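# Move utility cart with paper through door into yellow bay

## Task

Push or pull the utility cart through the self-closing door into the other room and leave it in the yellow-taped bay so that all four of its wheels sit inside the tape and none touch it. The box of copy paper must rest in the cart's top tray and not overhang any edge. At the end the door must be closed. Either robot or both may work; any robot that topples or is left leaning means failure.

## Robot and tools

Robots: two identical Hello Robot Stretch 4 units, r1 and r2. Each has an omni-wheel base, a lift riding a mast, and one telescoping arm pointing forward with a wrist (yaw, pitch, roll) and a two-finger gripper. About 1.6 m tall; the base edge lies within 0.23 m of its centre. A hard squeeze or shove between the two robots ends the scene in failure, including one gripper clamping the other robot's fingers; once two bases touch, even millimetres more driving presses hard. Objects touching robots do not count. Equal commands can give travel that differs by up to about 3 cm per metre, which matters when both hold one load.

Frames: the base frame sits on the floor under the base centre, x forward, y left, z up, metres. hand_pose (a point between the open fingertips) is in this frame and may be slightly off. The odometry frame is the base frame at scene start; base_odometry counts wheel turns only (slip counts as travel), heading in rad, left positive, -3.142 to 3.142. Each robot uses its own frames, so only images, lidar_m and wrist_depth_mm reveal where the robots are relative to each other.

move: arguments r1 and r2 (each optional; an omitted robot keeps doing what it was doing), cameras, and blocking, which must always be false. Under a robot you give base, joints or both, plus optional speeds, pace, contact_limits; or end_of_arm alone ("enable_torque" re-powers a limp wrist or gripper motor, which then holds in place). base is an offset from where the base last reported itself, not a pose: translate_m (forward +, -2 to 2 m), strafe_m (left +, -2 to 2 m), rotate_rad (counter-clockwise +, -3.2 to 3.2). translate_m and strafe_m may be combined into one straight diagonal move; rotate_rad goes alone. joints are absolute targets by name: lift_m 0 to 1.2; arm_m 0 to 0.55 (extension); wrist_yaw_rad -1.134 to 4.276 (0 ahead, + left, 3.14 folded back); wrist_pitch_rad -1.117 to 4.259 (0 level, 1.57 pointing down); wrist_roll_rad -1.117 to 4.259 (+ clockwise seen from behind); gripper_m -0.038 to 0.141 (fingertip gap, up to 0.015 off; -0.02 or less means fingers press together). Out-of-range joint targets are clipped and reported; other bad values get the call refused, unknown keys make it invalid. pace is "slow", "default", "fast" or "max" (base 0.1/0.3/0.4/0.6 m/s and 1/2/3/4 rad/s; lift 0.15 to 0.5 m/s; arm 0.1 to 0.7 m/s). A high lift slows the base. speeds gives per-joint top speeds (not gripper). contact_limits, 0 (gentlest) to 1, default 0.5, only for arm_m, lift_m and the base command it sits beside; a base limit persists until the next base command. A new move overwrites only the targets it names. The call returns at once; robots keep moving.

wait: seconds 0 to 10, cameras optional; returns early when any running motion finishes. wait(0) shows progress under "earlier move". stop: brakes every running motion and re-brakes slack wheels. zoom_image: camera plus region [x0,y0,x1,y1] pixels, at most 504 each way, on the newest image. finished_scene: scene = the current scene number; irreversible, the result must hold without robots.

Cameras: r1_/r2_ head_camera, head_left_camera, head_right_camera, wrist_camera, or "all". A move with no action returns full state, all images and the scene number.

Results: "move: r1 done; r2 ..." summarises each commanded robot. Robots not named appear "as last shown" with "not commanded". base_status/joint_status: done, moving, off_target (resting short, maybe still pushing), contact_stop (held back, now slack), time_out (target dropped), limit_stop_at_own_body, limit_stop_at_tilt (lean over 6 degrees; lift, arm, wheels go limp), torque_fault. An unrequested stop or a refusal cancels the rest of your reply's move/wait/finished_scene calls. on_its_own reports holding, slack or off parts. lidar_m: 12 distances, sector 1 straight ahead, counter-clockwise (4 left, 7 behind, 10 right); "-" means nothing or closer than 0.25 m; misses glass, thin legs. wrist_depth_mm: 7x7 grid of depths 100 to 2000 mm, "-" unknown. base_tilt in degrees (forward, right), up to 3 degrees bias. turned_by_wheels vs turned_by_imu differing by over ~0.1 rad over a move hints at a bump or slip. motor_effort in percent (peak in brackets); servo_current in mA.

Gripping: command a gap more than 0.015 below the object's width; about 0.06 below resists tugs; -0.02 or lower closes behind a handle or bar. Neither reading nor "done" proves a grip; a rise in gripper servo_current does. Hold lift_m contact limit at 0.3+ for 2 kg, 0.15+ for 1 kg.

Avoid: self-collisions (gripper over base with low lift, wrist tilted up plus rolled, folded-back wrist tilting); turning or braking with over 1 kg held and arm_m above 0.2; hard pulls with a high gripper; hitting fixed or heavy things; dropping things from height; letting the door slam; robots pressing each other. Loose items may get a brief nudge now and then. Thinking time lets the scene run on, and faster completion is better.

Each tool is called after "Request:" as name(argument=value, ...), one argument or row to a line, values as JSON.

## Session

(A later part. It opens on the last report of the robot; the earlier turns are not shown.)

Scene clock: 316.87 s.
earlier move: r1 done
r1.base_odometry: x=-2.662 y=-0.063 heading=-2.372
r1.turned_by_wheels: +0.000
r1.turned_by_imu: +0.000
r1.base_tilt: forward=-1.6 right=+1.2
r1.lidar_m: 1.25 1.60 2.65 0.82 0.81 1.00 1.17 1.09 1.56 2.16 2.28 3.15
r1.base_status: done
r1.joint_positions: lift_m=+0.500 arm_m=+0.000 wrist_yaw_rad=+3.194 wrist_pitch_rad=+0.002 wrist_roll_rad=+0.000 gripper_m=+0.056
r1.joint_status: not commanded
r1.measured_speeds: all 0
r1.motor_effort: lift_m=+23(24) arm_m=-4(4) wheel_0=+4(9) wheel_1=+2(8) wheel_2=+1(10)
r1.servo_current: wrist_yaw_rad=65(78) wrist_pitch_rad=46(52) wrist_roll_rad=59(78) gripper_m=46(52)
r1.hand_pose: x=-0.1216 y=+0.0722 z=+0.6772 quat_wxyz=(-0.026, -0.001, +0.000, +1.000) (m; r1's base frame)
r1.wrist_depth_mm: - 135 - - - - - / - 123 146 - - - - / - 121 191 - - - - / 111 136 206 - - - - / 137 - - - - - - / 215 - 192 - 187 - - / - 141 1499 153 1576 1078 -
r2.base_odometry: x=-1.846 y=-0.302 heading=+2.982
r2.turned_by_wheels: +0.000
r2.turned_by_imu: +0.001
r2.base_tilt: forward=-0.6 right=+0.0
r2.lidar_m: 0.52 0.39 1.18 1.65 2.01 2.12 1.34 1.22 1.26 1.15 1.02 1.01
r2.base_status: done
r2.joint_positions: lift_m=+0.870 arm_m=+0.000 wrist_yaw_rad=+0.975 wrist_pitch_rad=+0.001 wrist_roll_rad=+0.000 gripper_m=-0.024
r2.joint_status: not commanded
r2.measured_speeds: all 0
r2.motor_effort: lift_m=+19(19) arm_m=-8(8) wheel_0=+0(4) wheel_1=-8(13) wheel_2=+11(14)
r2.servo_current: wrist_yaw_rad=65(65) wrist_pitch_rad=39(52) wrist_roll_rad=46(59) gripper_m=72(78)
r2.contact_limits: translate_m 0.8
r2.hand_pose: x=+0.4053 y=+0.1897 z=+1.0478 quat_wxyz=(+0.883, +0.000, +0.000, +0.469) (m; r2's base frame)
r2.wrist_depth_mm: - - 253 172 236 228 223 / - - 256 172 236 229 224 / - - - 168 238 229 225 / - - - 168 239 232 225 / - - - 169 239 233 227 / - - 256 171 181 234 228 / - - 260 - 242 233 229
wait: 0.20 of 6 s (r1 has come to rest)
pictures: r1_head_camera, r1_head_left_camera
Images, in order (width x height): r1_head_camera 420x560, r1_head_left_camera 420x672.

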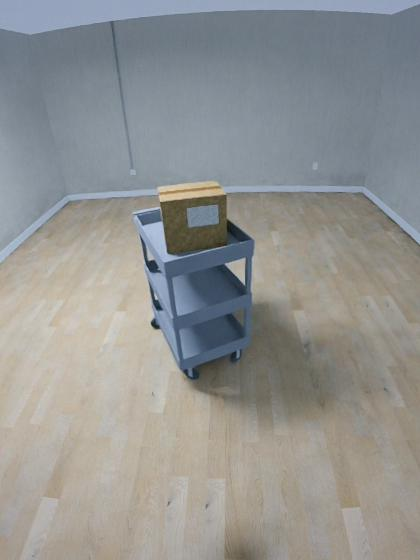

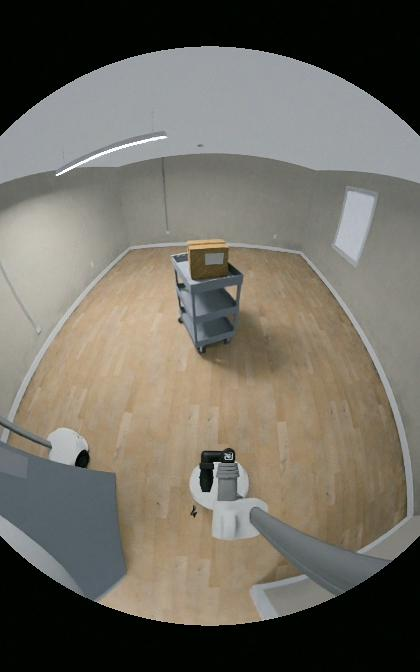

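Request:
move(
  blocking=false,
  r1={"base":{"translate_m":0.95,"strafe_m":-0.7},"joints":{"lift_m":1.05}},
)

Request:
wait(
  seconds=6,
)

Request:
move(
  blocking=false,
  r1={"base":{"translate_m":1.8}},
)

Request:
wait(
  seconds=8,
)

Request:
move(
  blocking=false,
  r1={"base":{"rotate_rad":-2.69},"joints":{"wrist_yaw_rad":0,"wrist_pitch_rad":1.57,"wrist_roll_rad":1.57,"gripper_m":0.14}},
)

Request:
wait(
  seconds=6,
  cameras=["r1_head_camera","r1_head_left_camera","r1_head_right_camera"],
)

Scene clock: 330.10 s.
move: r1 moving
r1.base_odometry: x=-2.696 y=-0.068 heading=-2.372
r1.turned_by_wheels: +0.000
r1.turned_by_imu: +0.000
r1.base_tilt: forward=-1.6 right=+1.3
r1.lidar_m: 1.22 1.47 2.64 0.83 0.84 1.05 1.12 1.11 1.59 2.15 2.23 3.08
r1.base_status: translate_m moving; strafe_m moving
r1.joint_positions: lift_m=+0.538 arm_m=+0.000 wrist_yaw_rad=+3.194 wrist_pitch_rad=+0.002 wrist_roll_rad=+0.000 gripper_m=+0.056
r1.joint_status: lift_m moving
r1.measured_speeds: translate_m=+0.107 strafe_m=-0.078 rotate_rad=+0.001 lift_m=+0.146 arm_m=+0.000 wrist_yaw_rad=+0.000 wrist_pitch_rad=+0.000 wrist_roll_rad=+0.000
r1.motor_effort: lift_m=+26(26) arm_m=-4(4) wheel_0=+9(10) wheel_1=-2(5) wheel_2=-8(8)
r1.servo_current: wrist_yaw_rad=33(59) wrist_pitch_rad=46(46) wrist_roll_rad=52(59) gripper_m=46(52)
r1.hand_pose: x=-0.1216 y=+0.0722 z=+0.7152 quat_wxyz=(-0.026, -0.001, +0.000, +1.000) (m; r1's base frame)
r1.wrist_depth_mm: - 135 - - - - - / - 124 147 - - - - / - 121 192 - - - - / 112 136 206 - - - - / 137 - - - - - - / 215 - 193 - 187 - - / - 140 1281 153 1661 1118 -
r2: as last shown
r2.turned_by_imu: +0.000
r2.lidar_m: 0.54 0.38 1.14 1.64 2.00 2.13 1.35 1.23 1.24 1.15 1.04 1.01
r2.motor_effort: lift_m=+19(19) arm_m=-8(8) wheel_0=+0(1) wheel_1=-9(9) wheel_2=+10(11)
r2.servo_current: wrist_yaw_rad=46(59) wrist_pitch_rad=39(46) wrist_roll_rad=46(52) gripper_m=78(78)
r2.contact_limits: translate_m 0.8
r2.wrist_depth_mm: - - 253 171 236 229 222 / - - 254 171 236 229 224 / - - - 168 238 230 225 / - - - 168 239 232 226 / - - - 169 240 233 226 / - - 257 170 181 233 229 / - - 259 - 242 232 230
pictures: none

Scene clock: 334.93 s.
earlier move: r1 done
r1.base_odometry: x=-3.831 y=-0.222 heading=-2.372
r1.turned_by_wheels: +0.000
r1.turned_by_imu: -0.003
r1.base_tilt: forward=-1.6 right=+1.2
r1.lidar_m: 3.76 0.83 0.73 3.23 1.79 2.07 1.98 2.11 1.54 1.46 1.55 2.08
r1.base_status: done
r1.joint_positions: lift_m=+1.050 arm_m=+0.000 wrist_yaw_rad=+3.194 wrist_pitch_rad=+0.002 wrist_roll_rad=+0.000 gripper_m=+0.056
r1.joint_status: all done
r1.measured_speeds: all 0
r1.motor_effort: lift_m=+24(27) arm_m=-4(4) wheel_0=+1(13) wheel_1=-2(6) wheel_2=-1(9)
r1.servo_current: wrist_yaw_rad=39(65) wrist_pitch_rad=46(52) wrist_roll_rad=46(72) gripper_m=46(52)
r1.hand_pose: x=-0.1216 y=+0.0722 z=+1.2272 quat_wxyz=(-0.026, -0.001, +0.000, +1.000) (m; r1's base frame)
r1.wrist_depth_mm: - 135 - - - - - / - 123 146 - - - - / - 121 192 - - - - / 110 135 206 - - - - / 216 - - - - - - / - - 193 - 188 - - / - - - 153 - - -
r2.base_odometry: x=-1.846 y=-0.302 heading=+2.982
r2.turned_by_wheels: +0.000
r2.turned_by_imu: +0.001
r2.base_tilt: forward=-0.6 right=+0.0
r2.lidar_m: 0.53 0.39 2.01 1.63 2.02 2.09 1.38 1.22 1.25 1.13 1.01 1.01
r2.base_status: not commanded
r2.joint_positions: lift_m=+0.870 arm_m=+0.000 wrist_yaw_rad=+0.975 wrist_pitch_rad=+0.001 wrist_roll_rad=+0.000 gripper_m=-0.024
r2.joint_status: not commanded
r2.measured_speeds: all 0
r2.motor_effort: lift_m=+19(19) arm_m=-8(8) wheel_0=+0(1) wheel_1=-8(9) wheel_2=+11(11)
r2.servo_current: wrist_yaw_rad=46(59) wrist_pitch_rad=46(46) wrist_roll_rad=46(65) gripper_m=72(85)
r2.contact_limits: translate_m 0.8
r2.hand_pose: x=+0.4053 y=+0.1897 z=+1.0478 quat_wxyz=(+0.883, +0.000, +0.000, +0.469) (m; r2's base frame)
r2.wrist_depth_mm: - - 253 171 236 229 222 / - - 254 171 236 229 224 / - - 1921 168 238 230 225 / - - - 169 239 232 225 / - - - 170 240 233 228 / - - 257 171 181 233 229 / - - 260 - 242 233 229
wait: 4.83 of 6 s (r1 has come to rest)
pictures: none

Scene clock: 335.43 s.
move: r1 moving
r1.base_odometry: x=-3.854 y=-0.244 heading=-2.372
r1.turned_by_wheels: +0.000
r1.turned_by_imu: +0.000
r1.base_tilt: forward=-1.6 right=+1.3
r1.lidar_m: 3.74 0.90 0.72 3.24 1.83 2.06 2.01 2.10 1.56 1.48 1.56 2.09
r1.base_status: translate_m moving
r1.joint_positions: lift_m=+1.050 arm_m=+0.000 wrist_yaw_rad=+3.194 wrist_pitch_rad=+0.002 wrist_roll_rad=+0.000 gripper_m=+0.056
r1.joint_status: not commanded
r1.measured_speeds: translate_m=+0.121 strafe_m=+0.000 rotate_rad=+0.004 lift_m=+0.000 arm_m=+0.000 wrist_yaw_rad=+0.000 wrist_pitch_rad=+0.000 wrist_roll_rad=+0.000
r1.motor_effort: lift_m=+24(24) arm_m=-4(4) wheel_0=+4(9) wheel_1=+7(7) wheel_2=-6(9)
r1.servo_current: wrist_yaw_rad=52(52) wrist_pitch_rad=46(46) wrist_roll_rad=33(59) gripper_m=39(46)
r1.hand_pose: x=-0.1216 y=+0.0722 z=+1.2272 quat_wxyz=(-0.026, -0.001, +0.000, +1.000) (m; r1's base frame)
r1.wrist_depth_mm: - 135 - - - - - / - 120 142 - - - - / - 123 176 - - - - / 110 135 212 - - - - / 215 - - - - - - / - - 195 - 187 - - / - - - 153 - - -
r2: as last shown
r2.turned_by_imu: +0.000
r2.lidar_m: 0.52 0.38 2.04 1.64 2.03 2.14 1.38 1.21 1.25 1.16 1.02 1.01
r2.motor_effort: lift_m=+19(19) arm_m=-8(8) wheel_0=+0(1) wheel_1=-8(9) wheel_2=+10(11)
r2.servo_current: wrist_yaw_rad=52(59) wrist_pitch_rad=39(46) wrist_roll_rad=52(59) gripper_m=72(72)
r2.contact_limits: translate_m 0.8
r2.wrist_depth_mm: - - 253 171 236 228 224 / - - 254 171 236 229 224 / - - - 168 238 229 224 / - - - 169 239 231 226 / - - - 170 240 234 226 / - - 257 171 181 233 229 / - - 259 - 241 232 230
pictures: none

Scene clock: 342.43 s.
earlier move: r1 done
r1.base_odometry: x=-5.124 y=-1.474 heading=-2.372
r1.turned_by_wheels: +0.000
r1.turned_by_imu: +0.000
r1.base_tilt: forward=-1.6 right=+1.3
r1.lidar_m: 1.97 2.06 2.86 3.22 1.08 1.10 3.94 2.13 1.58 1.45 1.55 2.04
r1.base_status: done
r1.joint_positions: lift_m=+1.050 arm_m=+0.000 wrist_yaw_rad=+3.194 wrist_pitch_rad=+0.002 wrist_roll_rad=+0.000 gripper_m=+0.056
r1.joint_status: not commanded
r1.measured_speeds: all 0
r1.motor_effort: lift_m=+24(24) arm_m=-4(4) wheel_0=+1(9) wheel_1=+1(8) wheel_2=+2(10)
r1.servo_current: wrist_yaw_rad=46(78) wrist_pitch_rad=46(52) wrist_roll_rad=46(65) gripper_m=46(52)
r1.hand_pose: x=-0.1216 y=+0.0722 z=+1.2272 quat_wxyz=(-0.026, -0.001, +0.000, +1.000) (m; r1's base frame)
r1.wrist_depth_mm: - 135 - - - - - / - 123 146 - - - - / - 121 191 - - - - / 110 136 206 - - - - / 216 - - - - - 1182 / - - 194 - 188 1255 1118 / - - - 153 - - -
r2.base_odometry: x=-1.846 y=-0.302 heading=+2.982
r2.turned_by_wheels: +0.000
r2.turned_by_imu: +0.001
r2.base_tilt: forward=-0.6 right=+0.0
r2.lidar_m: 0.51 0.37 3.57 1.65 1.98 2.12 1.34 1.21 1.24 1.15 1.03 1.01
r2.base_status: not commanded
r2.joint_positions: lift_m=+0.870 arm_m=+0.000 wrist_yaw_rad=+0.975 wrist_pitch_rad=+0.001 wrist_roll_rad=+0.000 gripper_m=-0.024
r2.joint_status: not commanded
r2.measured_speeds: all 0
r2.motor_effort: lift_m=+19(19) arm_m=-8(8) wheel_0=+0(1) wheel_1=-8(9) wheel_2=+10(11)
r2.servo_current: wrist_yaw_rad=52(65) wrist_pitch_rad=39(52) wrist_roll_rad=46(65) gripper_m=85(85)
r2.contact_limits: translate_m 0.8
r2.hand_pose: x=+0.4053 y=+0.1897 z=+1.0478 quat_wxyz=(+0.883, +0.000, +0.000, +0.469) (m; r2's base frame)
r2.wrist_depth_mm: - - 254 172 236 228 222 / - - 255 172 236 229 224 / - - - 168 238 230 225 / - - - 168 239 231 225 / - - - 170 240 231 227 / - - 257 171 181 233 229 / - - 259 - 241 233 229
wait: 7.00 of 8 s (r1 has come to rest)
pictures: none

Scene clock: 342.93 s.
move: r1 moving
r1.base_odometry: x=-5.124 y=-1.474 heading=-2.555
r1.turned_by_wheels: -0.183
r1.turned_by_imu: -0.184
r1.base_tilt: forward=-1.6 right=+1.2
r1.lidar_m: 1.98 1.99 2.47 3.23 3.25 1.08 1.33 2.67 1.66 1.46 1.49 1.84
r1.base_status: rotate_rad moving
r1.joint_positions: lift_m=+1.050 arm_m=+0.000 wrist_yaw_rad=+2.607 wrist_pitch_rad=+0.583 wrist_roll_rad=+0.582 gripper_m=+0.075
r1.joint_status: wrist_yaw_rad moving; wrist_pitch_rad moving; wrist_roll_rad moving; gripper_m moving
r1.measured_speeds: translate_m=-0.001 strafe_m=+0.001 rotate_rad=-0.703 lift_m=+0.000 arm_m=+0.000 wrist_yaw_rad=-1.818 wrist_pitch_rad=+1.817 wrist_roll_rad=+1.820
r1.motor_effort: lift_m=+24(24) arm_m=-3(4) wheel_0=+6(7) wheel_1=+5(7) wheel_2=+5(7)
r1.servo_current: wrist_yaw_rad=91(104) wrist_pitch_rad=39(72) wrist_roll_rad=91(104) gripper_m=72(72)
r1.hand_pose: x=+0.0082 y=+0.1979 z=+1.0691 quat_wxyz=(+0.322, -0.193, +0.338, +0.863) (m; r1's base frame)
r1.wrist_depth_mm: - - - - - - - / - - 1336 - - - - / - - 1336 - - - 1863 / - - - - - 1756 1576 / - - - - 1708 1537 1366 / - - 193 1708 190 1336 1255 / - 1863 1618 143 1336 1182 1098
r2: as last shown
r2.turned_by_imu: +0.000
r2.lidar_m: 0.48 0.38 3.54 1.65 2.02 2.15 1.35 1.23 1.24 1.13 1.03 0.98
r2.motor_effort: lift_m=+19(19) arm_m=-8(8) wheel_0=+0(1) wheel_1=-8(8) wheel_2=+10(11)
r2.servo_current: wrist_yaw_rad=52(59) wrist_pitch_rad=33(52) wrist_roll_rad=52(65) gripper_m=72(85)
r2.contact_limits: translate_m 0.8
r2.wrist_depth_mm: - - 253 172 236 228 222 / - - 255 171 236 229 224 / - - - 168 238 231 225 / - - - 168 238 232 225 / - - - 170 241 233 226 / - - 258 171 181 234 229 / - - 259 - 241 232 229
pictures: none

Scene clock: 345.57 s.
earlier move: r1 done
r1.base_odometry: x=-5.124 y=-1.474 heading=+1.222
r1.turned_by_wheels: -2.506
r1.turned_by_imu: -2.519
r1.base_tilt: forward=-1.6 right=+1.3
r1.lidar_m: 2.21 1.58 1.42 1.49 2.03 1.97 2.05 2.76 3.25 1.07 1.07 3.77
r1.base_status: done
r1.joint_positions: lift_m=+1.050 arm_m=+0.000 wrist_yaw_rad=+0.003 wrist_pitch_rad=+1.568 wrist_roll_rad=+1.568 gripper_m=+0.140
r1.joint_status: all done
r1.measured_speeds: all 0
r1.motor_effort: lift_m=+24(24) arm_m=-4(4) wheel_0=+3(8) wheel_1=+1(7) wheel_2=+1(7)
r1.servo_current: wrist_yaw_rad=52(111) wrist_pitch_rad=46(78) wrist_roll_rad=46(104) gripper_m=39(85)
r1.hand_pose: x=+0.1719 y=-0.0874 z=+0.9394 quat_wxyz=(+0.502, +0.499, +0.501, -0.498) (m; r1's base frame)
r1.wrist_depth_mm: 1138 1138 1138 1138 1160 1182 1160 / 1160 1138 1160 1182 1160 1138 1182 / 1138 1160 1160 1138 1160 1138 1182 / 1138 1160 1138 1160 946 1160 1160 / 1160 1138 1138 946 946 1160 1160 / 1138 209 1160 1160 931 197 1160 / 1160 1160 1138 144 1182 1160 1160
r2.base_odometry: x=-1.846 y=-0.302 heading=+2.982
r2.turned_by_wheels: +0.000
r2.turned_by_imu: +0.000
r2.base_tilt: forward=-0.6 right=+0.0
r2.lidar_m: 0.51 0.37 3.53 1.64 2.03 2.12 1.37 1.22 1.25 1.14 1.03 1.02
r2.base_status: not commanded
r2.joint_positions: lift_m=+0.870 arm_m=+0.000 wrist_yaw_rad=+0.975 wrist_pitch_rad=+0.001 wrist_roll_rad=+0.000 gripper_m=-0.024
r2.joint_status: not commanded
r2.measured_speeds: all 0
r2.motor_effort: lift_m=+19(19) arm_m=-8(8) wheel_0=+0(1) wheel_1=-8(9) wheel_2=+10(11)
r2.servo_current: wrist_yaw_rad=46(59) wrist_pitch_rad=46(52) wrist_roll_rad=52(65) gripper_m=72(85)
r2.contact_limits: translate_m 0.8
r2.hand_pose: x=+0.4053 y=+0.1897 z=+1.0478 quat_wxyz=(+0.883, +0.000, +0.000, +0.469) (m; r2's base frame)
r2.wrist_depth_mm: - - 254 171 236 228 223 / - - 254 171 236 229 224 / - - - 167 237 230 224 / - - - 169 239 232 226 / - - - 170 241 232 227 / - - 257 170 181 233 229 / - - 259 - 242 234 229
wait: 2.63 of 6 s (r1 has come to rest)
pictures: r1_head_camera, r1_head_left_camera, r1_head_right_camera
Images, in order (width x height): r1_head_camera 420x560, r1_head_left_camera 420x672, r1_head_right_camera 420x672.

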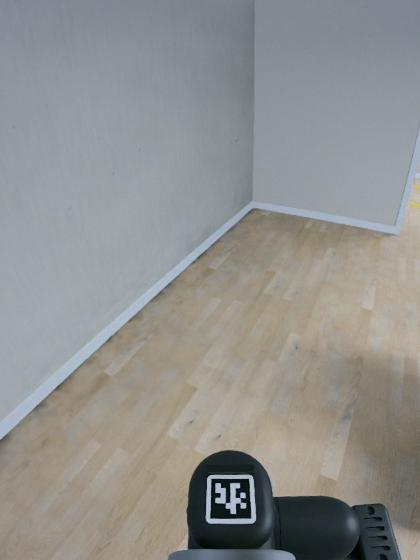

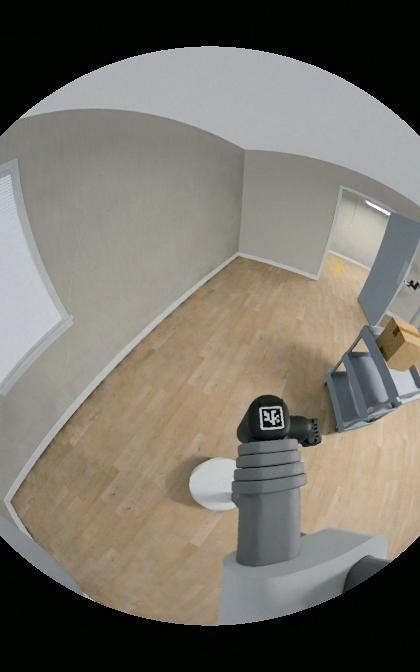

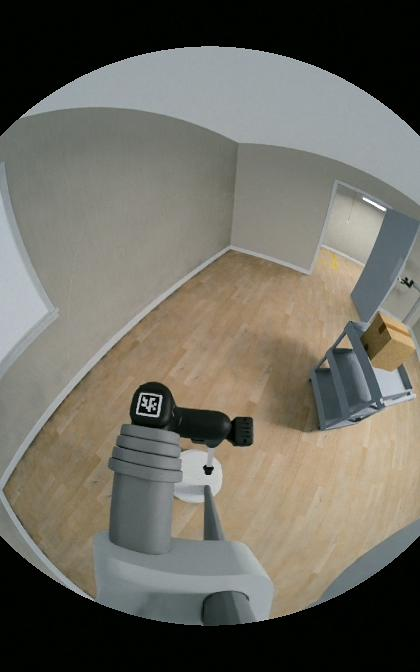

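Request:
move(
  blocking=false,
  r1={"base":{"translate_m":-0.13,"strafe_m":-1.21}},
)

Request:
wait(
  seconds=7,
  cameras=["r1_head_camera","r1_wrist_camera"],
)

Scene clock: 354.00 s.
move: r1 moving
r1.base_odometry: x=-5.093 y=-1.490 heading=+1.222
r1.turned_by_wheels: +0.000
r1.turned_by_imu: +0.000
r1.base_tilt: forward=-1.6 right=+1.3
r1.lidar_m: 2.30 1.62 1.47 1.54 2.11 2.00 2.06 2.80 3.22 1.04 1.04 3.77
r1.base_status: translate_m moving; strafe_m moving
r1.joint_positions: lift_m=+1.050 arm_m=+0.000 wrist_yaw_rad=+0.003 wrist_pitch_rad=+1.568 wrist_roll_rad=+1.568 gripper_m=+0.140
r1.joint_status: not commanded
r1.measured_speeds: translate_m=-0.014 strafe_m=-0.131 rotate_rad=+0.001 lift_m=+0.000 arm_m=+0.000 wrist_yaw_rad=+0.000 wrist_pitch_rad=+0.000 wrist_roll_rad=+0.000
r1.motor_effort: lift_m=+24(24) arm_m=-4(4) wheel_0=+8(10) wheel_1=-10(10) wheel_2=+4(5)
r1.servo_current: wrist_yaw_rad=46(65) wrist_pitch_rad=39(46) wrist_roll_rad=52(59) gripper_m=39(46)
r1.hand_pose: x=+0.1719 y=-0.0874 z=+0.9394 quat_wxyz=(+0.502, +0.499, +0.501, -0.498) (m; r1's base frame)
r1.wrist_depth_mm: 1138 1182 1138 1138 1182 1182 1160 / 1160 1138 1160 1160 1138 1138 1160 / 1160 1160 1160 1160 1182 1182 1182 / 1138 1160 1138 1138 946 1138 1182 / 1160 1160 1182 960 946 1138 1160 / 1138 209 1138 1182 946 196 1182 / 1160 1182 1182 143 1160 1138 1160
r2: as last shown
r2.lidar_m: 0.52 0.38 3.55 1.63 2.02 2.14 1.34 1.21 1.27 1.12 1.03 0.97
r2.motor_effort: lift_m=+19(19) arm_m=-8(8) wheel_0=+0(0) wheel_1=-8(8) wheel_2=+10(11)
r2.servo_current: wrist_yaw_rad=46(59) wrist_pitch_rad=39(46) wrist_roll_rad=46(52) gripper_m=78(85)
r2.contact_limits: translate_m 0.8
r2.wrist_depth_mm: - - 252 171 236 227 222 / - - 254 171 236 229 223 / - - - 168 238 230 225 / - - - 169 240 231 226 / - - - 170 240 233 227 / - - 257 171 181 232 229 / - - 260 - 242 233 229
pictures: none

Scene clock: 358.93 s.
earlier move: r1 done
r1.base_odometry: x=-4.031 y=-2.010 heading=+1.222
r1.turned_by_wheels: +0.000
r1.turned_by_imu: -0.007
r1.base_tilt: forward=-1.6 right=+1.3
r1.lidar_m: 0.34 0.38 2.60 2.63 2.55 2.41 2.49 2.25 2.11 2.19 2.28 0.37
r1.base_status: done
r1.joint_positions: lift_m=+1.050 arm_m=+0.000 wrist_yaw_rad=+0.003 wrist_pitch_rad=+1.568 wrist_roll_rad=+1.568 gripper_m=+0.140
r1.joint_status: not commanded
r1.measured_speeds: all 0
r1.motor_effort: lift_m=+23(24) arm_m=-4(4) wheel_0=+1(12) wheel_1=-1(10) wheel_2=+1(5)
r1.servo_current: wrist_yaw_rad=46(65) wrist_pitch_rad=46(59) wrist_roll_rad=46(72) gripper_m=39(52)
r1.hand_pose: x=+0.1719 y=-0.0874 z=+0.9394 quat_wxyz=(+0.502, +0.499, +0.501, -0.498) (m; r1's base frame)
r1.wrist_depth_mm: - 1138 1160 1138 1138 1138 1118 / 312 1182 1160 1160 1182 1160 1138 / 310 627 1160 1160 1160 1160 1160 / - 683 1138 1160 960 1182 1160 / 306 621 1160 946 931 1182 1160 / 317 193 1138 1160 946 197 1182 / - 155 1118 144 1160 1160 1160
r2.base_odometry: x=-1.846 y=-0.302 heading=+2.982
r2.turned_by_wheels: +0.000
r2.turned_by_imu: +0.001
r2.base_tilt: forward=-0.6 right=+0.0
r2.lidar_m: 0.51 0.37 3.56 1.67 2.00 2.15 1.36 1.23 1.21 1.15 1.02 0.99
r2.base_status: not commanded
r2.joint_positions: lift_m=+0.870 arm_m=+0.000 wrist_yaw_rad=+0.975 wrist_pitch_rad=+0.001 wrist_roll_rad=+0.000 gripper_m=-0.024
r2.joint_status: not commanded
r2.measured_speeds: all 0
r2.motor_effort: lift_m=+19(19) arm_m=-8(8) wheel_0=+0(1) wheel_1=-8(9) wheel_2=+10(11)
r2.servo_current: wrist_yaw_rad=39(72) wrist_pitch_rad=46(46) wrist_roll_rad=52(72) gripper_m=72(85)
r2.contact_limits: translate_m 0.8
r2.hand_pose: x=+0.4053 y=+0.1897 z=+1.0478 quat_wxyz=(+0.883, +0.000, +0.000, +0.469) (m; r2's base frame)
r2.wrist_depth_mm: - - 253 171 236 228 223 / - - 255 171 237 229 224 / - - - 168 237 231 224 / - - - 169 238 231 226 / - - - 170 241 233 227 / - - 256 171 181 234 229 / - - 260 - 242 233 229
wait: 4.93 of 7 s (r1 has come to rest)
pictures: r1_head_camera, r1_wrist_camera
Images, in order (width x height): r1_head_camera 420x560, r1_wrist_camera 616x392.

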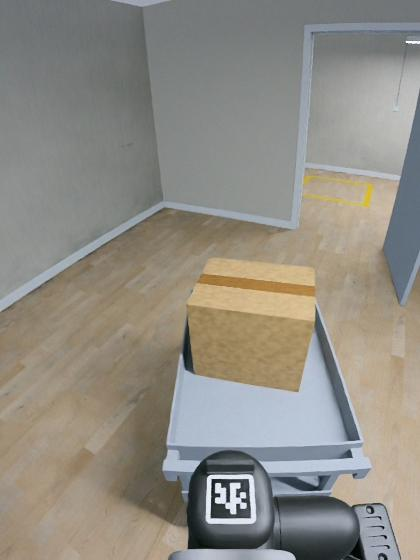

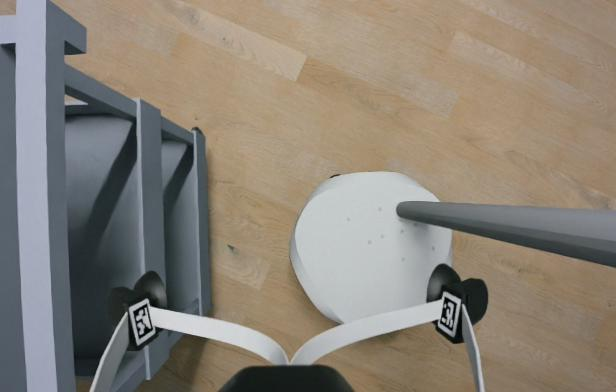

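Request:
move(
  blocking=false,
  r1={"base":{"strafe_m":0.01},"joints":{"arm_m":0.215},"pace":"slow"},
)

Request:
wait(
  seconds=4,
  cameras=["r1_wrist_camera"],
)

Scene clock: 366.97 s.
move: r1 moving
r1.base_odometry: x=-4.040 y=-2.007 heading=+1.222
r1.turned_by_wheels: +0.000
r1.turned_by_imu: +0.000
r1.base_tilt: forward=-1.6 right=+1.3
r1.lidar_m: 0.33 0.37 2.60 2.64 2.58 2.41 2.49 2.27 2.13 2.19 2.27 0.37
r1.base_status: strafe_m moving
r1.joint_positions: lift_m=+1.050 arm_m=+0.013 wrist_yaw_rad=+0.003 wrist_pitch_rad=+1.568 wrist_roll_rad=+1.568 gripper_m=+0.140
r1.joint_status: arm_m moving
r1.measured_speeds: translate_m=+0.000 strafe_m=+0.011 rotate_rad=+0.000 lift_m=+0.000 arm_m=+0.049 wrist_yaw_rad=+0.000 wrist_pitch_rad=+0.000 wrist_roll_rad=+0.000
r1.motor_effort: lift_m=+23(24) arm_m=+5(6) wheel_0=-3(6) wheel_1=+3(7) wheel_2=-1(1)
r1.servo_current: wrist_yaw_rad=46(65) wrist_pitch_rad=33(46) wrist_roll_rad=46(65) gripper_m=46(46)
r1.hand_pose: x=+0.1846 y=-0.0874 z=+0.9394 quat_wxyz=(+0.502, +0.499, +0.501, -0.498) (m; r1's base frame)
r1.wrist_depth_mm: - 1160 1160 1160 1160 1138 1160 / 314 1160 1160 1160 1182 1138 1160 / 312 654 1160 1160 1160 1182 1160 / 307 654 1138 1138 946 1138 1160 / 306 - 1182 946 946 1160 1160 / - 193 1160 1182 960 196 1182 / - 155 1182 144 1160 1182 1138
r2: as last shown
r2.turned_by_imu: +0.000
r2.base_tilt: forward=-0.6 right=+0.1
r2.lidar_m: 0.50 0.39 3.56 1.66 2.02 2.13 1.35 1.22 1.25 1.14 1.01 0.98
r2.motor_effort: lift_m=+19(19) arm_m=-8(8) wheel_0=+0(1) wheel_1=-8(9) wheel_2=+11(11)
r2.servo_current: wrist_yaw_rad=46(59) wrist_pitch_rad=39(46) wrist_roll_rad=52(59) gripper_m=72(78)
r2.contact_limits: translate_m 0.8
r2.wrist_depth_mm: - - 253 171 236 229 223 / - - 254 171 236 229 224 / - - - 168 238 229 224 / - - - 168 238 231 226 / - - - 170 240 233 227 / - - 255 170 181 232 228 / - - 259 - 243 233 229
pictures: none

Scene clock: 369.90 s.
earlier move: r1 done
r1.base_odometry: x=-4.040 y=-2.007 heading=+1.222
r1.turned_by_wheels: +0.000
r1.turned_by_imu: +0.000
r1.base_tilt: forward=-1.6 right=+1.3
r1.lidar_m: 0.33 0.33 2.55 2.63 2.58 2.41 2.47 2.25 2.12 2.20 2.25 0.34
r1.base_status: done
r1.joint_positions: lift_m=+1.050 arm_m=+0.215 wrist_yaw_rad=+0.003 wrist_pitch_rad=+1.568 wrist_roll_rad=+1.568 gripper_m=+0.140
r1.joint_status: all done
r1.measured_speeds: all 0
r1.motor_effort: lift_m=+24(24) arm_m=+5(8) wheel_0=-4(6) wheel_1=+3(7) wheel_2=+0(1)
r1.servo_current: wrist_yaw_rad=52(72) wrist_pitch_rad=46(52) wrist_roll_rad=59(65) gripper_m=39(52)
r1.hand_pose: x=+0.3868 y=-0.0874 z=+0.9394 quat_wxyz=(+0.502, +0.499, +0.501, -0.498) (m; r1's base frame)
r1.wrist_depth_mm: 368 366 368 1160 1138 1160 1160 / 366 366 364 1160 1160 1160 1138 / 366 366 368 1138 1160 1160 1160 / 366 366 368 - 1160 960 1160 / 364 364 366 - 946 931 1160 / 366 210 366 - 931 196 1160 / 368 364 368 143 1182 1160 1138
r2.base_odometry: x=-1.846 y=-0.302 heading=+2.982
r2.turned_by_wheels: +0.000
r2.turned_by_imu: +0.000
r2.base_tilt: forward=-0.6 right=+0.1
r2.lidar_m: 0.51 0.39 3.53 1.62 2.02 2.12 1.35 1.23 1.24 1.14 1.04 1.03
r2.base_status: not commanded
r2.joint_positions: lift_m=+0.870 arm_m=+0.000 wrist_yaw_rad=+0.975 wrist_pitch_rad=+0.001 wrist_roll_rad=+0.000 gripper_m=-0.024
r2.joint_status: not commanded
r2.measured_speeds: all 0
r2.motor_effort: lift_m=+19(19) arm_m=-8(8) wheel_0=+0(1) wheel_1=-8(9) wheel_2=+11(11)
r2.servo_current: wrist_yaw_rad=46(65) wrist_pitch_rad=39(46) wrist_roll_rad=52(65) gripper_m=78(78)
r2.contact_limits: translate_m 0.8
r2.hand_pose: x=+0.4053 y=+0.1897 z=+1.0478 quat_wxyz=(+0.883, +0.000, +0.000, +0.469) (m; r2's base frame)
r2.wrist_depth_mm: - - 254 171 236 229 223 / - - 255 171 236 229 224 / - - - 168 238 231 225 / - - - 168 238 231 226 / - - - 169 241 233 227 / - - 257 171 181 232 229 / - - 259 - 241 231 229
wait: 2.93 of 4 s (r1 has come to rest)
pictures: r1_wrist_camera
Images, in order (width x height): r1_wrist_camera 616x392.

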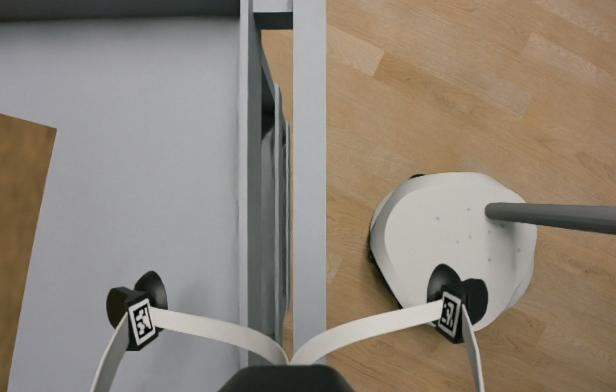

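Request:
move(
  blocking=false,
  r1={"joints":{"lift_m":0.91},"pace":"slow"},
)

Request:
wait(
  seconds=3,
)

Request:
move(
  blocking=false,
  r1={"joints":{"gripper_m":-0.01}},
)

Request:
wait(
  seconds=3,
  cameras=["r1_head_camera","r1_wrist_camera"],
)

Scene clock: 376.50 s.
move: r1 moving
r1.base_odometry: x=-4.040 y=-2.007 heading=+1.222
r1.turned_by_wheels: +0.000
r1.turned_by_imu: +0.000
r1.base_tilt: forward=-1.6 right=+1.2
r1.lidar_m: 0.34 0.36 2.59 2.66 2.57 2.40 2.49 2.25 2.12 2.18 2.28 0.36
r1.base_status: not commanded
r1.joint_positions: lift_m=+1.025 arm_m=+0.215 wrist_yaw_rad=+0.003 wrist_pitch_rad=+1.568 wrist_roll_rad=+1.568 gripper_m=+0.140
r1.joint_status: lift_m moving
r1.measured_speeds: translate_m=+0.000 strafe_m=+0.000 rotate_rad=+0.000 lift_m=-0.097 arm_m=+0.000 wrist_yaw_rad=+0.000 wrist_pitch_rad=+0.000 wrist_roll_rad=+0.000
r1.motor_effort: lift_m=+9(23) arm_m=+5(5) wheel_0=-3(4) wheel_1=+3(3) wheel_2=+0(0)
r1.servo_current: wrist_yaw_rad=46(59) wrist_pitch_rad=39(46) wrist_roll_rad=59(59) gripper_m=39(46)
r1.hand_pose: x=+0.3869 y=-0.0874 z=+0.9150 quat_wxyz=(+0.502, +0.499, +0.501, -0.498) (m; r1's base frame)
r1.wrist_depth_mm: 345 343 343 - 1138 1138 1118 / 342 345 343 - 1138 1118 1138 / 343 343 345 - 1138 1138 1138 / 347 345 347 - 1078 904 1118 / 343 343 345 - 917 904 1160 / 345 209 342 - 931 196 1118 / 343 345 343 136 1138 1118 1138
r2: as last shown
r2.base_tilt: forward=-0.6 right=+0.0
r2.lidar_m: 0.52 0.38 3.56 1.63 2.02 2.14 1.36 1.21 1.24 1.16 1.03 1.00
r2.motor_effort: lift_m=+19(19) arm_m=-8(8) wheel_0=+0(0) wheel_1=-8(8) wheel_2=+10(11)
r2.servo_current: wrist_yaw_rad=52(59) wrist_pitch_rad=46(46) wrist_roll_rad=52(59) gripper_m=65(78)
r2.contact_limits: translate_m 0.8
r2.wrist_depth_mm: - - 253 171 236 228 221 / - - 254 172 236 229 224 / - - - 167 237 230 224 / - - - 169 239 232 225 / - - - 170 241 232 226 / - - 257 171 181 232 229 / - - 259 - 241 232 229
pictures: none

Scene clock: 377.97 s.
earlier move: r1 done
r1.base_odometry: x=-4.040 y=-2.007 heading=+1.222
r1.turned_by_wheels: +0.000
r1.turned_by_imu: +0.000
r1.base_tilt: forward=-1.6 right=+1.2
r1.lidar_m: 0.35 0.36 2.58 2.62 2.55 2.40 2.47 2.25 2.13 2.19 2.27 0.39
r1.base_status: not commanded
r1.joint_positions: lift_m=+0.911 arm_m=+0.215 wrist_yaw_rad=+0.003 wrist_pitch_rad=+1.568 wrist_roll_rad=+1.568 gripper_m=+0.140
r1.joint_status: all done
r1.measured_speeds: all 0
r1.motor_effort: lift_m=+5(23) arm_m=+4(5) wheel_0=-4(4) wheel_1=+2(3) wheel_2=+0(0)
r1.servo_current: wrist_yaw_rad=65(65) wrist_pitch_rad=46(52) wrist_roll_rad=39(59) gripper_m=46(52)
r1.hand_pose: x=+0.3869 y=-0.0874 z=+0.8009 quat_wxyz=(+0.502, +0.499, +0.501, -0.498) (m; r1's base frame)
r1.wrist_depth_mm: 233 234 224 - 1025 1008 1008 / 234 233 193 - 1008 1025 1008 / 233 232 195 - 1042 1008 1008 / 233 232 194 - 891 820 1025 / 233 234 193 - 809 809 798 / 234 206 191 - 196 202 820 / 234 233 163 141 1008 1008 1025
r2.base_odometry: x=-1.846 y=-0.302 heading=+2.982
r2.turned_by_wheels: +0.000
r2.turned_by_imu: +0.000
r2.base_tilt: forward=-0.6 right=+0.0
r2.lidar_m: 0.52 0.39 3.54 1.65 2.02 2.12 1.38 1.24 1.26 1.14 1.03 1.00
r2.base_status: not commanded
r2.joint_positions: lift_m=+0.870 arm_m=+0.000 wrist_yaw_rad=+0.975 wrist_pitch_rad=+0.001 wrist_roll_rad=+0.000 gripper_m=-0.024
r2.joint_status: not commanded
r2.measured_speeds: all 0
r2.motor_effort: lift_m=+19(19) arm_m=-7(8) wheel_0=+0(1) wheel_1=-8(9) wheel_2=+11(11)
r2.servo_current: wrist_yaw_rad=52(65) wrist_pitch_rad=33(46) wrist_roll_rad=46(59) gripper_m=78(78)
r2.contact_limits: translate_m 0.8
r2.hand_pose: x=+0.4053 y=+0.1897 z=+1.0478 quat_wxyz=(+0.883, +0.000, +0.000, +0.469) (m; r2's base frame)
r2.wrist_depth_mm: - - 252 172 236 228 222 / - - 254 172 236 229 224 / - - - 168 238 229 225 / - - - 168 239 232 226 / - - - 169 240 233 226 / - - 257 171 181 234 229 / - - 259 - 242 232 229
wait: 1.47 of 3 s (r1 has come to rest)
pictures: none

Scene clock: 378.47 s.
move: r1 moving
r1.base_odometry: x=-4.040 y=-2.007 heading=+1.222
r1.turned_by_wheels: +0.000
r1.turned_by_imu: +0.000
r1.base_tilt: forward=-1.6 right=+1.3
r1.lidar_m: 0.34 0.36 2.58 2.64 2.55 2.40 2.49 2.25 2.13 2.17 2.28 0.39
r1.base_status: not commanded
r1.joint_positions: lift_m=+0.911 arm_m=+0.215 wrist_yaw_rad=+0.003 wrist_pitch_rad=+1.568 wrist_roll_rad=+1.568 gripper_m=+0.129
r1.joint_status: gripper_m moving
r1.measured_speeds: all 0
r1.motor_effort: lift_m=+5(5) arm_m=+4(4) wheel_0=-4(4) wheel_1=+2(3) wheel_2=+0(0)
r1.servo_current: wrist_yaw_rad=46(65) wrist_pitch_rad=46(46) wrist_roll_rad=33(59) gripper_m=85(85)
r1.hand_pose: x=+0.3869 y=-0.0874 z=+0.8009 quat_wxyz=(+0.502, +0.499, +0.501, -0.498) (m; r1's base frame)
r1.wrist_depth_mm: 233 233 224 - 1008 1008 1008 / 233 232 193 - 1025 1025 1008 / 233 233 194 - 1025 1042 1008 / 234 233 194 - 891 809 1025 / 233 234 193 - 809 809 809 / 234 206 191 - 195 200 820 / 233 233 163 141 1025 1008 1025
r2: as last shown
r2.lidar_m: 0.51 0.38 3.56 1.65 2.01 2.15 1.36 1.23 1.21 1.14 1.03 0.99
r2.motor_effort: lift_m=+19(19) arm_m=-8(8) wheel_0=+0(0) wheel_1=-9(9) wheel_2=+11(11)
r2.servo_current: wrist_yaw_rad=59(59) wrist_pitch_rad=39(46) wrist_roll_rad=52(52) gripper_m=72(78)
r2.contact_limits: translate_m 0.8
r2.wrist_depth_mm: - - 253 171 237 228 222 / - - 254 171 236 229 224 / - - - 168 238 231 225 / - - - 169 239 231 225 / - - - 170 240 234 227 / - - 256 171 181 232 228 / - - 260 - 241 233 229
pictures: none

Scene clock: 380.33 s.
earlier move: r1 done
r1.base_odometry: x=-4.040 y=-2.007 heading=+1.222
r1.turned_by_wheels: +0.000
r1.turned_by_imu: +0.000
r1.base_tilt: forward=-1.6 right=+1.3
r1.lidar_m: 0.35 0.35 2.56 2.64 2.54 2.42 2.46 2.26 2.12 2.18 2.26 0.38
r1.base_status: not commanded
r1.joint_positions: lift_m=+0.910 arm_m=+0.215 wrist_yaw_rad=+0.003 wrist_pitch_rad=+1.558 wrist_roll_rad=+1.569 gripper_m=-0.008
r1.joint_status: all done
r1.measured_speeds: all 0
r1.motor_effort: lift_m=+17(17) arm_m=-4(4) wheel_0=-3(4) wheel_1=+3(3) wheel_2=+1(1)
r1.servo_current: wrist_yaw_rad=59(72) wrist_pitch_rad=72(72) wrist_roll_rad=52(65) gripper_m=98(247)
r1.hand_pose: x=+0.3898 y=-0.0874 z=+0.7999 quat_wxyz=(+0.504, +0.502, +0.498, -0.496) (m; r1's base frame)
r1.wrist_depth_mm: 229 227 209 - 1025 1008 1025 / 230 228 211 - 1008 1025 991 / 229 227 180 - 1008 1008 991 / 229 229 181 - 831 798 1008 / 229 228 213 - 798 798 788 / 229 229 180 - 179 788 788 / 229 172 176 480 1008 147 1008
r2.base_odometry: x=-1.846 y=-0.302 heading=+2.982
r2.turned_by_wheels: +0.000
r2.turned_by_imu: +0.000
r2.base_tilt: forward=-0.7 right=+0.0
r2.lidar_m: 0.53 0.40 3.54 1.64 2.02 2.11 1.36 1.23 1.26 1.15 1.02 1.01
r2.base_status: not commanded
r2.joint_positions: lift_m=+0.870 arm_m=+0.000 wrist_yaw_rad=+0.975 wrist_pitch_rad=+0.001 wrist_roll_rad=+0.000 gripper_m=-0.024
r2.joint_status: not commanded
r2.measured_speeds: all 0
r2.motor_effort: lift_m=+19(19) arm_m=-7(8) wheel_0=+0(1) wheel_1=-8(9) wheel_2=+10(11)
r2.servo_current: wrist_yaw_rad=52(59) wrist_pitch_rad=39(52) wrist_roll_rad=52(59) gripper_m=65(78)
r2.contact_limits: translate_m 0.8
r2.hand_pose: x=+0.4053 y=+0.1897 z=+1.0478 quat_wxyz=(+0.883, +0.000, +0.000, +0.469) (m; r2's base frame)
r2.wrist_depth_mm: - - 253 171 236 229 222 / - - 254 171 237 229 224 / - - - 168 237 230 224 / - - - 168 239 232 227 / - - - 170 241 233 226 / - - 257 170 181 232 229 / - - 260 - 243 233 230
wait: 1.87 of 3 s (r1 has come to rest)
pictures: r1_head_camera, r1_wrist_camera
Images, in order (width x height): r1_head_camera 420x560, r1_wrist_camera 616x392.

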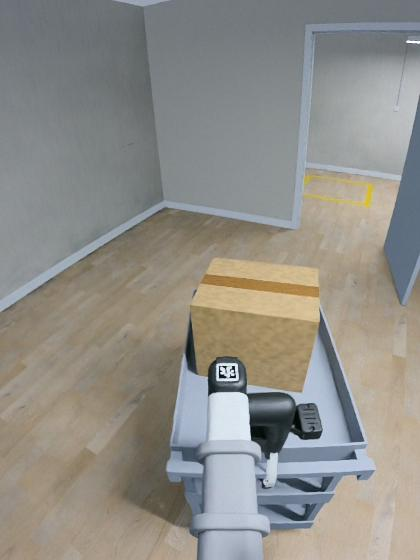

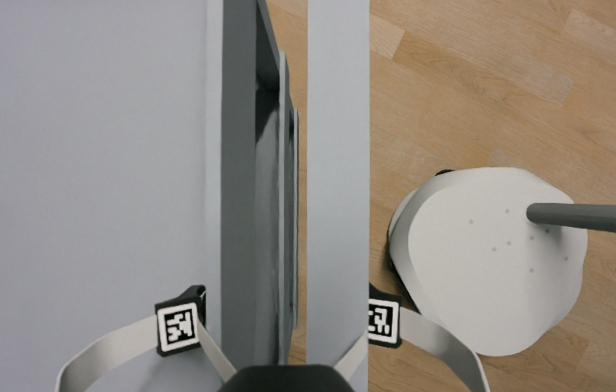

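Request:
move(
  blocking=false,
  r1={"base":{"translate_m":0.45,"strafe_m":0.03},"pace":"slow"},
)

Request:
wait(
  seconds=7,
  cameras=["r1_head_camera","r1_wrist_camera"],
)

Scene clock: 396.83 s.
move: r1 moving
r1.base_odometry: x=-4.037 y=-1.995 heading=+1.222
r1.turned_by_wheels: +0.000
r1.turned_by_imu: +0.000
r1.base_tilt: forward=-1.6 right=+1.3
r1.lidar_m: 0.33 0.35 2.59 2.63 2.57 2.41 2.51 2.25 2.13 2.19 2.26 0.38
r1.base_status: translate_m moving; strafe_m moving
r1.joint_positions: lift_m=+0.910 arm_m=+0.215 wrist_yaw_rad=+0.002 wrist_pitch_rad=+1.560 wrist_roll_rad=+1.569 gripper_m=-0.009
r1.joint_status: not commanded
r1.measured_speeds: translate_m=+0.048 strafe_m=+0.004 rotate_rad=-0.002 lift_m=+0.000 arm_m=+0.000 wrist_yaw_rad=-0.013 wrist_pitch_rad=+0.044 wrist_roll_rad=+0.000
r1.motor_effort: lift_m=+17(17) arm_m=-4(4) wheel_0=+4(7) wheel_1=+4(5) wheel_2=-7(7)
r1.servo_current: wrist_yaw_rad=46(65) wrist_pitch_rad=65(72) wrist_roll_rad=52(59) gripper_m=85(104)
r1.hand_pose: x=+0.3892 y=-0.0874 z=+0.7999 quat_wxyz=(+0.504, +0.502, +0.498, -0.496) (m; r1's base frame)
r1.wrist_depth_mm: 229 229 229 1025 991 1008 1025 / 229 229 211 1025 1025 1008 991 / 229 229 206 831 1008 1025 1008 / 230 229 230 798 820 809 809 / 230 229 229 798 798 788 809 / 230 229 182 809 177 798 798 / 230 162 191 - 991 1008 991
r2: as last shown
r2.base_tilt: forward=-0.6 right=+0.1
r2.lidar_m: 0.53 0.38 3.54 1.63 2.00 2.14 1.37 1.23 1.26 1.16 1.02 1.00
r2.servo_current: wrist_yaw_rad=59(65) wrist_pitch_rad=39(46) wrist_roll_rad=59(59) gripper_m=78(78)
r2.contact_limits: translate_m 0.8
r2.wrist_depth_mm: - - 253 171 236 229 222 / - - 255 171 236 229 224 / - - - 168 237 229 226 / - - - 168 239 232 225 / - - - 170 240 232 226 / - - 256 171 181 233 229 / - - 260 - 242 232 229
pictures: none

Scene clock: 402.13 s.
earlier move: r1 done
r1.base_odometry: x=-3.915 y=-1.574 heading=+1.223
r1.turned_by_wheels: +0.001
r1.turned_by_imu: +0.002
r1.base_tilt: forward=-1.6 right=+1.2
r1.lidar_m: 0.32 0.33 2.37 2.40 2.94 2.80 2.87 2.48 2.36 2.42 2.02 0.37
r1.base_status: done
r1.joint_positions: lift_m=+0.910 arm_m=+0.215 wrist_yaw_rad=-0.003 wrist_pitch_rad=+1.577 wrist_roll_rad=+1.569 gripper_m=-0.009
r1.joint_status: not commanded
r1.measured_speeds: all 0
r1.motor_effort: lift_m=+15(17) arm_m=+4(4) wheel_0=+8(12) wheel_1=+4(8) wheel_2=-1(17)
r1.servo_current: wrist_yaw_rad=52(78) wrist_pitch_rad=39(85) wrist_roll_rad=52(72) gripper_m=78(104)
r1.hand_pose: x=+0.3839 y=-0.0874 z=+0.8001 quat_wxyz=(+0.498, +0.499, +0.501, -0.502) (m; r1's base frame)
r1.wrist_depth_mm: 227 229 229 1008 1042 1025 1025 / 227 229 224 991 1025 1025 1025 / 229 229 204 1025 1008 1008 1025 / 227 229 229 1025 - 809 1008 / 229 228 229 1025 - 831 842 / 229 229 185 1008 177 809 1042 / 228 156 181 539 - 1025 1008
r2.base_odometry: x=-1.846 y=-0.302 heading=+2.982
r2.turned_by_wheels: +0.000
r2.turned_by_imu: +0.001
r2.base_tilt: forward=-0.7 right=+0.0
r2.lidar_m: 0.52 0.38 1.61 1.59 4.76 2.11 1.35 1.23 1.25 1.14 1.02 0.99
r2.base_status: not commanded
r2.joint_positions: lift_m=+0.870 arm_m=+0.000 wrist_yaw_rad=+0.975 wrist_pitch_rad=+0.001 wrist_roll_rad=+0.000 gripper_m=-0.024
r2.joint_status: not commanded
r2.measured_speeds: all 0
r2.motor_effort: lift_m=+19(19) arm_m=-8(8) wheel_0=+0(1) wheel_1=-8(9) wheel_2=+11(11)
r2.servo_current: wrist_yaw_rad=52(65) wrist_pitch_rad=46(46) wrist_roll_rad=46(59) gripper_m=72(78)
r2.contact_limits: translate_m 0.8
r2.hand_pose: x=+0.4053 y=+0.1897 z=+1.0478 quat_wxyz=(+0.883, +0.000, +0.000, +0.469) (m; r2's base frame)
r2.wrist_depth_mm: - - 254 171 236 229 223 / - - 255 171 237 229 224 / - - - 168 238 230 225 / - - - 169 239 232 225 / 1430 - - 170 241 233 227 / - - 257 171 181 233 229 / 1708 125 259 - 241 233 229
wait: 5.30 of 7 s (r1 has come to rest)
pictures: r1_head_camera, r1_wrist_camera
Images, in order (width x height): r1_head_camera 420x560, r1_wrist_camera 616x392.

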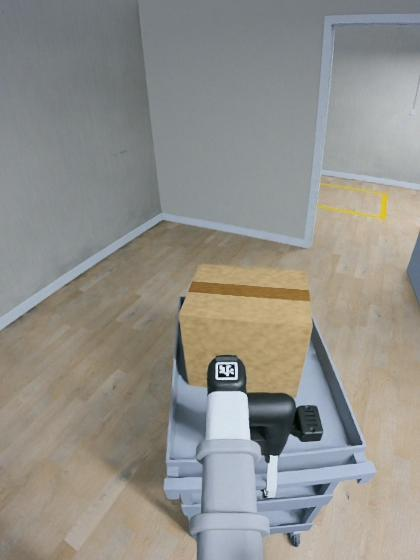

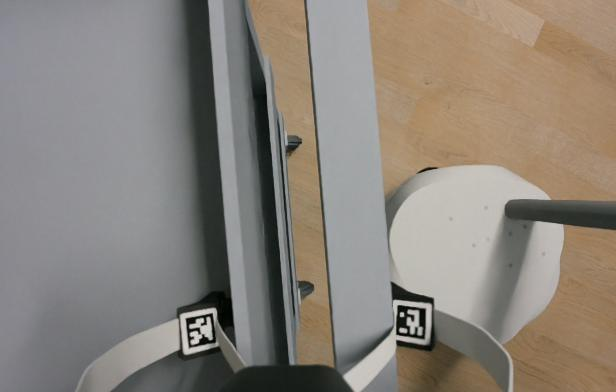

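Request:
move(
  blocking=false,
  r1={"base":{"translate_m":0.08,"strafe_m":0.24},"pace":"slow"},
)

Request:
wait(
  seconds=4,
)

Request:
move(
  blocking=false,
  r1={"base":{"rotate_rad":-0.33},"pace":"slow"},
)

Request:
wait(
  seconds=2.5,
  cameras=["r1_head_camera","r1_wrist_camera"],
)

Scene clock: 419.13 s.
move: r1 moving
r1.base_odometry: x=-3.925 y=-1.566 heading=+1.222
r1.turned_by_wheels: -0.001
r1.turned_by_imu: -0.001
r1.base_tilt: forward=-1.6 right=+1.3
r1.lidar_m: 0.30 0.33 2.34 2.41 2.96 2.79 2.88 2.51 2.36 2.44 2.02 0.36
r1.base_status: translate_m moving; strafe_m moving
r1.joint_positions: lift_m=+0.910 arm_m=+0.215 wrist_yaw_rad=-0.003 wrist_pitch_rad=+1.577 wrist_roll_rad=+1.569 gripper_m=-0.009
r1.joint_status: not commanded
r1.measured_speeds: translate_m=+0.015 strafe_m=+0.047 rotate_rad=-0.003 lift_m=+0.000 arm_m=+0.000 wrist_yaw_rad=+0.000 wrist_pitch_rad=+0.000 wrist_roll_rad=+0.000
r1.motor_effort: lift_m=+15(15) arm_m=+4(4) wheel_0=-8(8) wheel_1=+6(7) wheel_2=-7(7)
r1.servo_current: wrist_yaw_rad=52(65) wrist_pitch_rad=52(59) wrist_roll_rad=59(65) gripper_m=72(78)
r1.hand_pose: x=+0.3839 y=-0.0874 z=+0.8001 quat_wxyz=(+0.498, +0.499, +0.501, -0.502) (m; r1's base frame)
r1.wrist_depth_mm: 227 229 230 1042 1042 1042 1025 / 229 229 220 1025 1025 1060 1042 / 228 229 230 1025 - 1008 1042 / 227 229 229 1025 - 809 1042 / 228 228 229 1008 - 798 820 / 228 229 184 1008 174 820 1025 / 228 156 180 1008 130 1025 1025
r2: as last shown
r2.turned_by_imu: +0.000
r2.base_tilt: forward=-0.6 right=+0.0
r2.lidar_m: 0.53 0.37 1.62 1.62 4.78 2.11 1.36 1.21 1.26 1.14 1.01 1.02
r2.motor_effort: lift_m=+19(19) arm_m=-8(8) wheel_0=+0(0) wheel_1=-8(8) wheel_2=+10(11)
r2.servo_current: wrist_yaw_rad=46(59) wrist_pitch_rad=39(46) wrist_roll_rad=65(65) gripper_m=78(78)
r2.contact_limits: translate_m 0.8
r2.wrist_depth_mm: - - 254 172 236 229 221 / - - 254 171 236 229 224 / - - - 167 238 230 225 / - - - 168 239 232 226 / 1366 - - 170 241 233 227 / - - 256 172 181 233 229 / 1756 125 259 - 242 232 230
pictures: none

Scene clock: 422.43 s.
earlier move: r1 done
r1.base_odometry: x=-4.113 y=-1.416 heading=+1.222
r1.turned_by_wheels: +0.000
r1.turned_by_imu: +0.000
r1.base_tilt: forward=-1.6 right=+1.3
r1.lidar_m: 0.37 0.41 2.11 2.17 2.90 2.76 2.86 2.76 2.60 2.67 0.42 0.33
r1.base_status: done
r1.joint_positions: lift_m=+0.910 arm_m=+0.215 wrist_yaw_rad=-0.003 wrist_pitch_rad=+1.563 wrist_roll_rad=+1.573 gripper_m=-0.009
r1.joint_status: not commanded
r1.measured_speeds: all 0
r1.motor_effort: lift_m=+15(15) arm_m=-1(4) wheel_0=-9(13) wheel_1=+1(9) wheel_2=-2(9)
r1.servo_current: wrist_yaw_rad=46(78) wrist_pitch_rad=59(59) wrist_roll_rad=52(65) gripper_m=65(78)
r1.hand_pose: x=+0.3878 y=-0.0874 z=+0.8001 quat_wxyz=(+0.501, +0.503, +0.497, -0.499) (m; r1's base frame)
r1.wrist_depth_mm: 231 232 230 231 - 991 1008 / 233 231 231 245 - 1008 1008 / 233 231 230 1008 - 1008 1008 / 232 232 229 1008 - 798 809 / 233 231 230 1025 - 788 809 / 232 230 179 1042 178 798 798 / 232 230 175 1008 1008 1025 1008
r2.base_odometry: x=-1.846 y=-0.302 heading=+2.982
r2.turned_by_wheels: +0.000
r2.turned_by_imu: +0.000
r2.base_tilt: forward=-0.6 right=+0.0
r2.lidar_m: 0.54 0.39 1.63 1.63 4.75 2.16 1.37 1.23 1.26 1.13 1.02 1.00
r2.base_status: not commanded
r2.joint_positions: lift_m=+0.870 arm_m=+0.000 wrist_yaw_rad=+0.975 wrist_pitch_rad=+0.001 wrist_roll_rad=+0.000 gripper_m=-0.024
r2.joint_status: not commanded
r2.measured_speeds: all 0
r2.motor_effort: lift_m=+19(19) arm_m=-8(8) wheel_0=+0(1) wheel_1=-9(9) wheel_2=+10(11)
r2.servo_current: wrist_yaw_rad=39(65) wrist_pitch_rad=33(52) wrist_roll_rad=46(65) gripper_m=72(78)
r2.contact_limits: translate_m 0.8
r2.hand_pose: x=+0.4053 y=+0.1897 z=+1.0478 quat_wxyz=(+0.883, +0.000, +0.000, +0.469) (m; r2's base frame)
r2.wrist_depth_mm: - - 253 171 236 228 222 / - - 256 171 236 229 223 / - - - 167 238 231 224 / - - - 168 240 231 225 / 1863 1661 1808 170 240 232 227 / 1863 1661 184 170 181 232 229 / 1921 126 260 - 242 233 229
wait: 3.30 of 4 s (r1 has come to rest)
pictures: none

Scene clock: 422.93 s.
move: r1 moving
r1.base_odometry: x=-4.113 y=-1.416 heading=+1.097
r1.turned_by_wheels: -0.125
r1.turned_by_imu: -0.125
r1.base_tilt: forward=-1.6 right=+1.2
r1.lidar_m: 0.36 0.37 2.13 2.15 2.61 2.76 2.78 2.89 2.60 2.61 2.18 0.37
r1.base_status: rotate_rad moving
r1.joint_positions: lift_m=+0.910 arm_m=+0.215 wrist_yaw_rad=-0.003 wrist_pitch_rad=+1.563 wrist_roll_rad=+1.573 gripper_m=-0.009
r1.joint_status: not commanded
r1.measured_speeds: translate_m=-0.001 strafe_m=-0.001 rotate_rad=-0.492 lift_m=+0.000 arm_m=+0.000 wrist_yaw_rad=+0.000 wrist_pitch_rad=+0.000 wrist_roll_rad=+0.000
r1.motor_effort: lift_m=+15(15) arm_m=+1(2) wheel_0=+10(11) wheel_1=+3(6) wheel_2=+8(10)
r1.servo_current: wrist_yaw_rad=59(59) wrist_pitch_rad=52(59) wrist_roll_rad=39(59) gripper_m=72(72)
r1.hand_pose: x=+0.3879 y=-0.0874 z=+0.8001 quat_wxyz=(+0.501, +0.503, +0.497, -0.499) (m; r1's base frame)
r1.wrist_depth_mm: 229 228 228 1008 - 1025 991 / 229 229 229 1025 - 1008 991 / 229 229 228 1008 - 1025 991 / 229 229 229 1008 - 798 798 / 230 229 229 1025 798 809 798 / 230 230 181 1025 178 798 1008 / 230 172 178 480 1008 1008 1025
r2: as last shown
r2.lidar_m: 0.52 0.39 1.62 1.68 4.77 2.12 1.39 1.22 1.25 1.16 1.03 0.98
r2.motor_effort: lift_m=+19(19) arm_m=-8(8) wheel_0=+0(1) wheel_1=-8(8) wheel_2=+10(11)
r2.servo_current: wrist_yaw_rad=46(72) wrist_pitch_rad=39(46) wrist_roll_rad=52(59) gripper_m=72(78)
r2.contact_limits: translate_m 0.8
r2.wrist_depth_mm: - - 253 171 236 229 222 / - - 255 171 236 229 224 / - - - 168 238 231 224 / 1756 - - 168 239 233 226 / - 1661 - 170 240 232 226 / - 1661 183 171 181 233 229 / 1921 126 260 - 241 233 229
pictures: none

Scene clock: 423.87 s.
earlier move: r1 done
r1.base_odometry: x=-4.113 y=-1.416 heading=+0.893
r1.turned_by_wheels: -0.205
r1.turned_by_imu: -0.205
r1.base_tilt: forward=-1.6 right=+1.3
r1.lidar_m: 0.32 0.32 2.15 2.11 2.31 2.81 2.76 3.06 2.62 2.60 2.20 0.37
r1.base_status: done
r1.joint_positions: lift_m=+0.910 arm_m=+0.215 wrist_yaw_rad=+0.000 wrist_pitch_rad=+1.565 wrist_roll_rad=+1.568 gripper_m=-0.009
r1.joint_status: not commanded
r1.measured_speeds: all 0
r1.motor_effort: lift_m=+15(15) arm_m=+4(4) wheel_0=+5(11) wheel_1=+4(7) wheel_2=+2(10)
r1.servo_current: wrist_yaw_rad=46(59) wrist_pitch_rad=46(59) wrist_roll_rad=46(65) gripper_m=72(78)
r1.hand_pose: x=+0.3876 y=-0.0874 z=+0.8001 quat_wxyz=(+0.502, +0.501, +0.499, -0.498) (m; r1's base frame)
r1.wrist_depth_mm: 228 228 241 - 1025 1025 1008 / 228 228 205 - 991 1042 1025 / 229 228 186 - 1008 1025 1025 / 228 228 187 - 854 798 1008 / 229 229 213 - 788 798 798 / 229 229 183 - 177 809 1008 / 229 162 179 484 174 1008 1025
r2.base_odometry: x=-1.846 y=-0.302 heading=+2.982
r2.turned_by_wheels: +0.000
r2.turned_by_imu: +0.000
r2.base_tilt: forward=-0.6 right=+0.1
r2.lidar_m: 0.52 0.41 1.62 1.62 4.76 2.14 1.37 1.23 1.23 1.16 1.03 0.97
r2.base_status: not commanded
r2.joint_positions: lift_m=+0.870 arm_m=+0.000 wrist_yaw_rad=+0.975 wrist_pitch_rad=+0.001 wrist_roll_rad=+0.000 gripper_m=-0.024
r2.joint_status: not commanded
r2.measured_speeds: all 0
r2.motor_effort: lift_m=+19(19) arm_m=-8(8) wheel_0=+0(1) wheel_1=-8(9) wheel_2=+10(11)
r2.servo_current: wrist_yaw_rad=52(72) wrist_pitch_rad=46(46) wrist_roll_rad=46(59) gripper_m=72(78)
r2.contact_limits: translate_m 0.8
r2.hand_pose: x=+0.4053 y=+0.1897 z=+1.0478 quat_wxyz=(+0.883, +0.000, +0.000, +0.469) (m; r2's base frame)
r2.wrist_depth_mm: - - 254 171 236 228 222 / - - 255 172 236 229 224 / - - - 167 238 230 224 / 1618 - - 168 240 231 226 / 1618 1661 - 170 241 233 228 / - 1863 258 171 181 233 229 / 1808 127 259 - 243 233 229
wait: 0.93 of 2.5 s (r1 has come to rest)
pictures: r1_head_camera, r1_wrist_camera
Images, in order (width x height): r1_head_camera 420x560, r1_wrist_camera 616x392.

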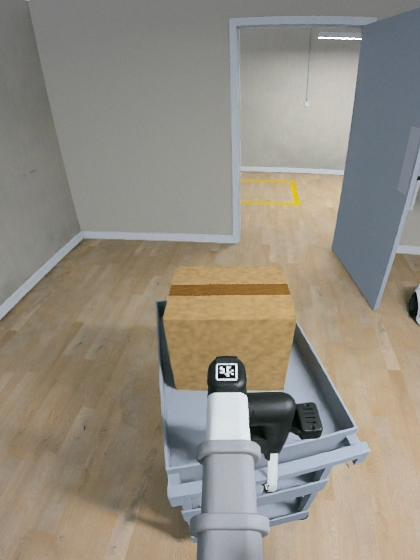

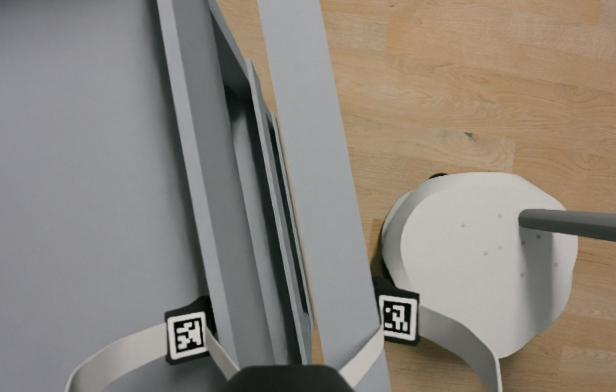

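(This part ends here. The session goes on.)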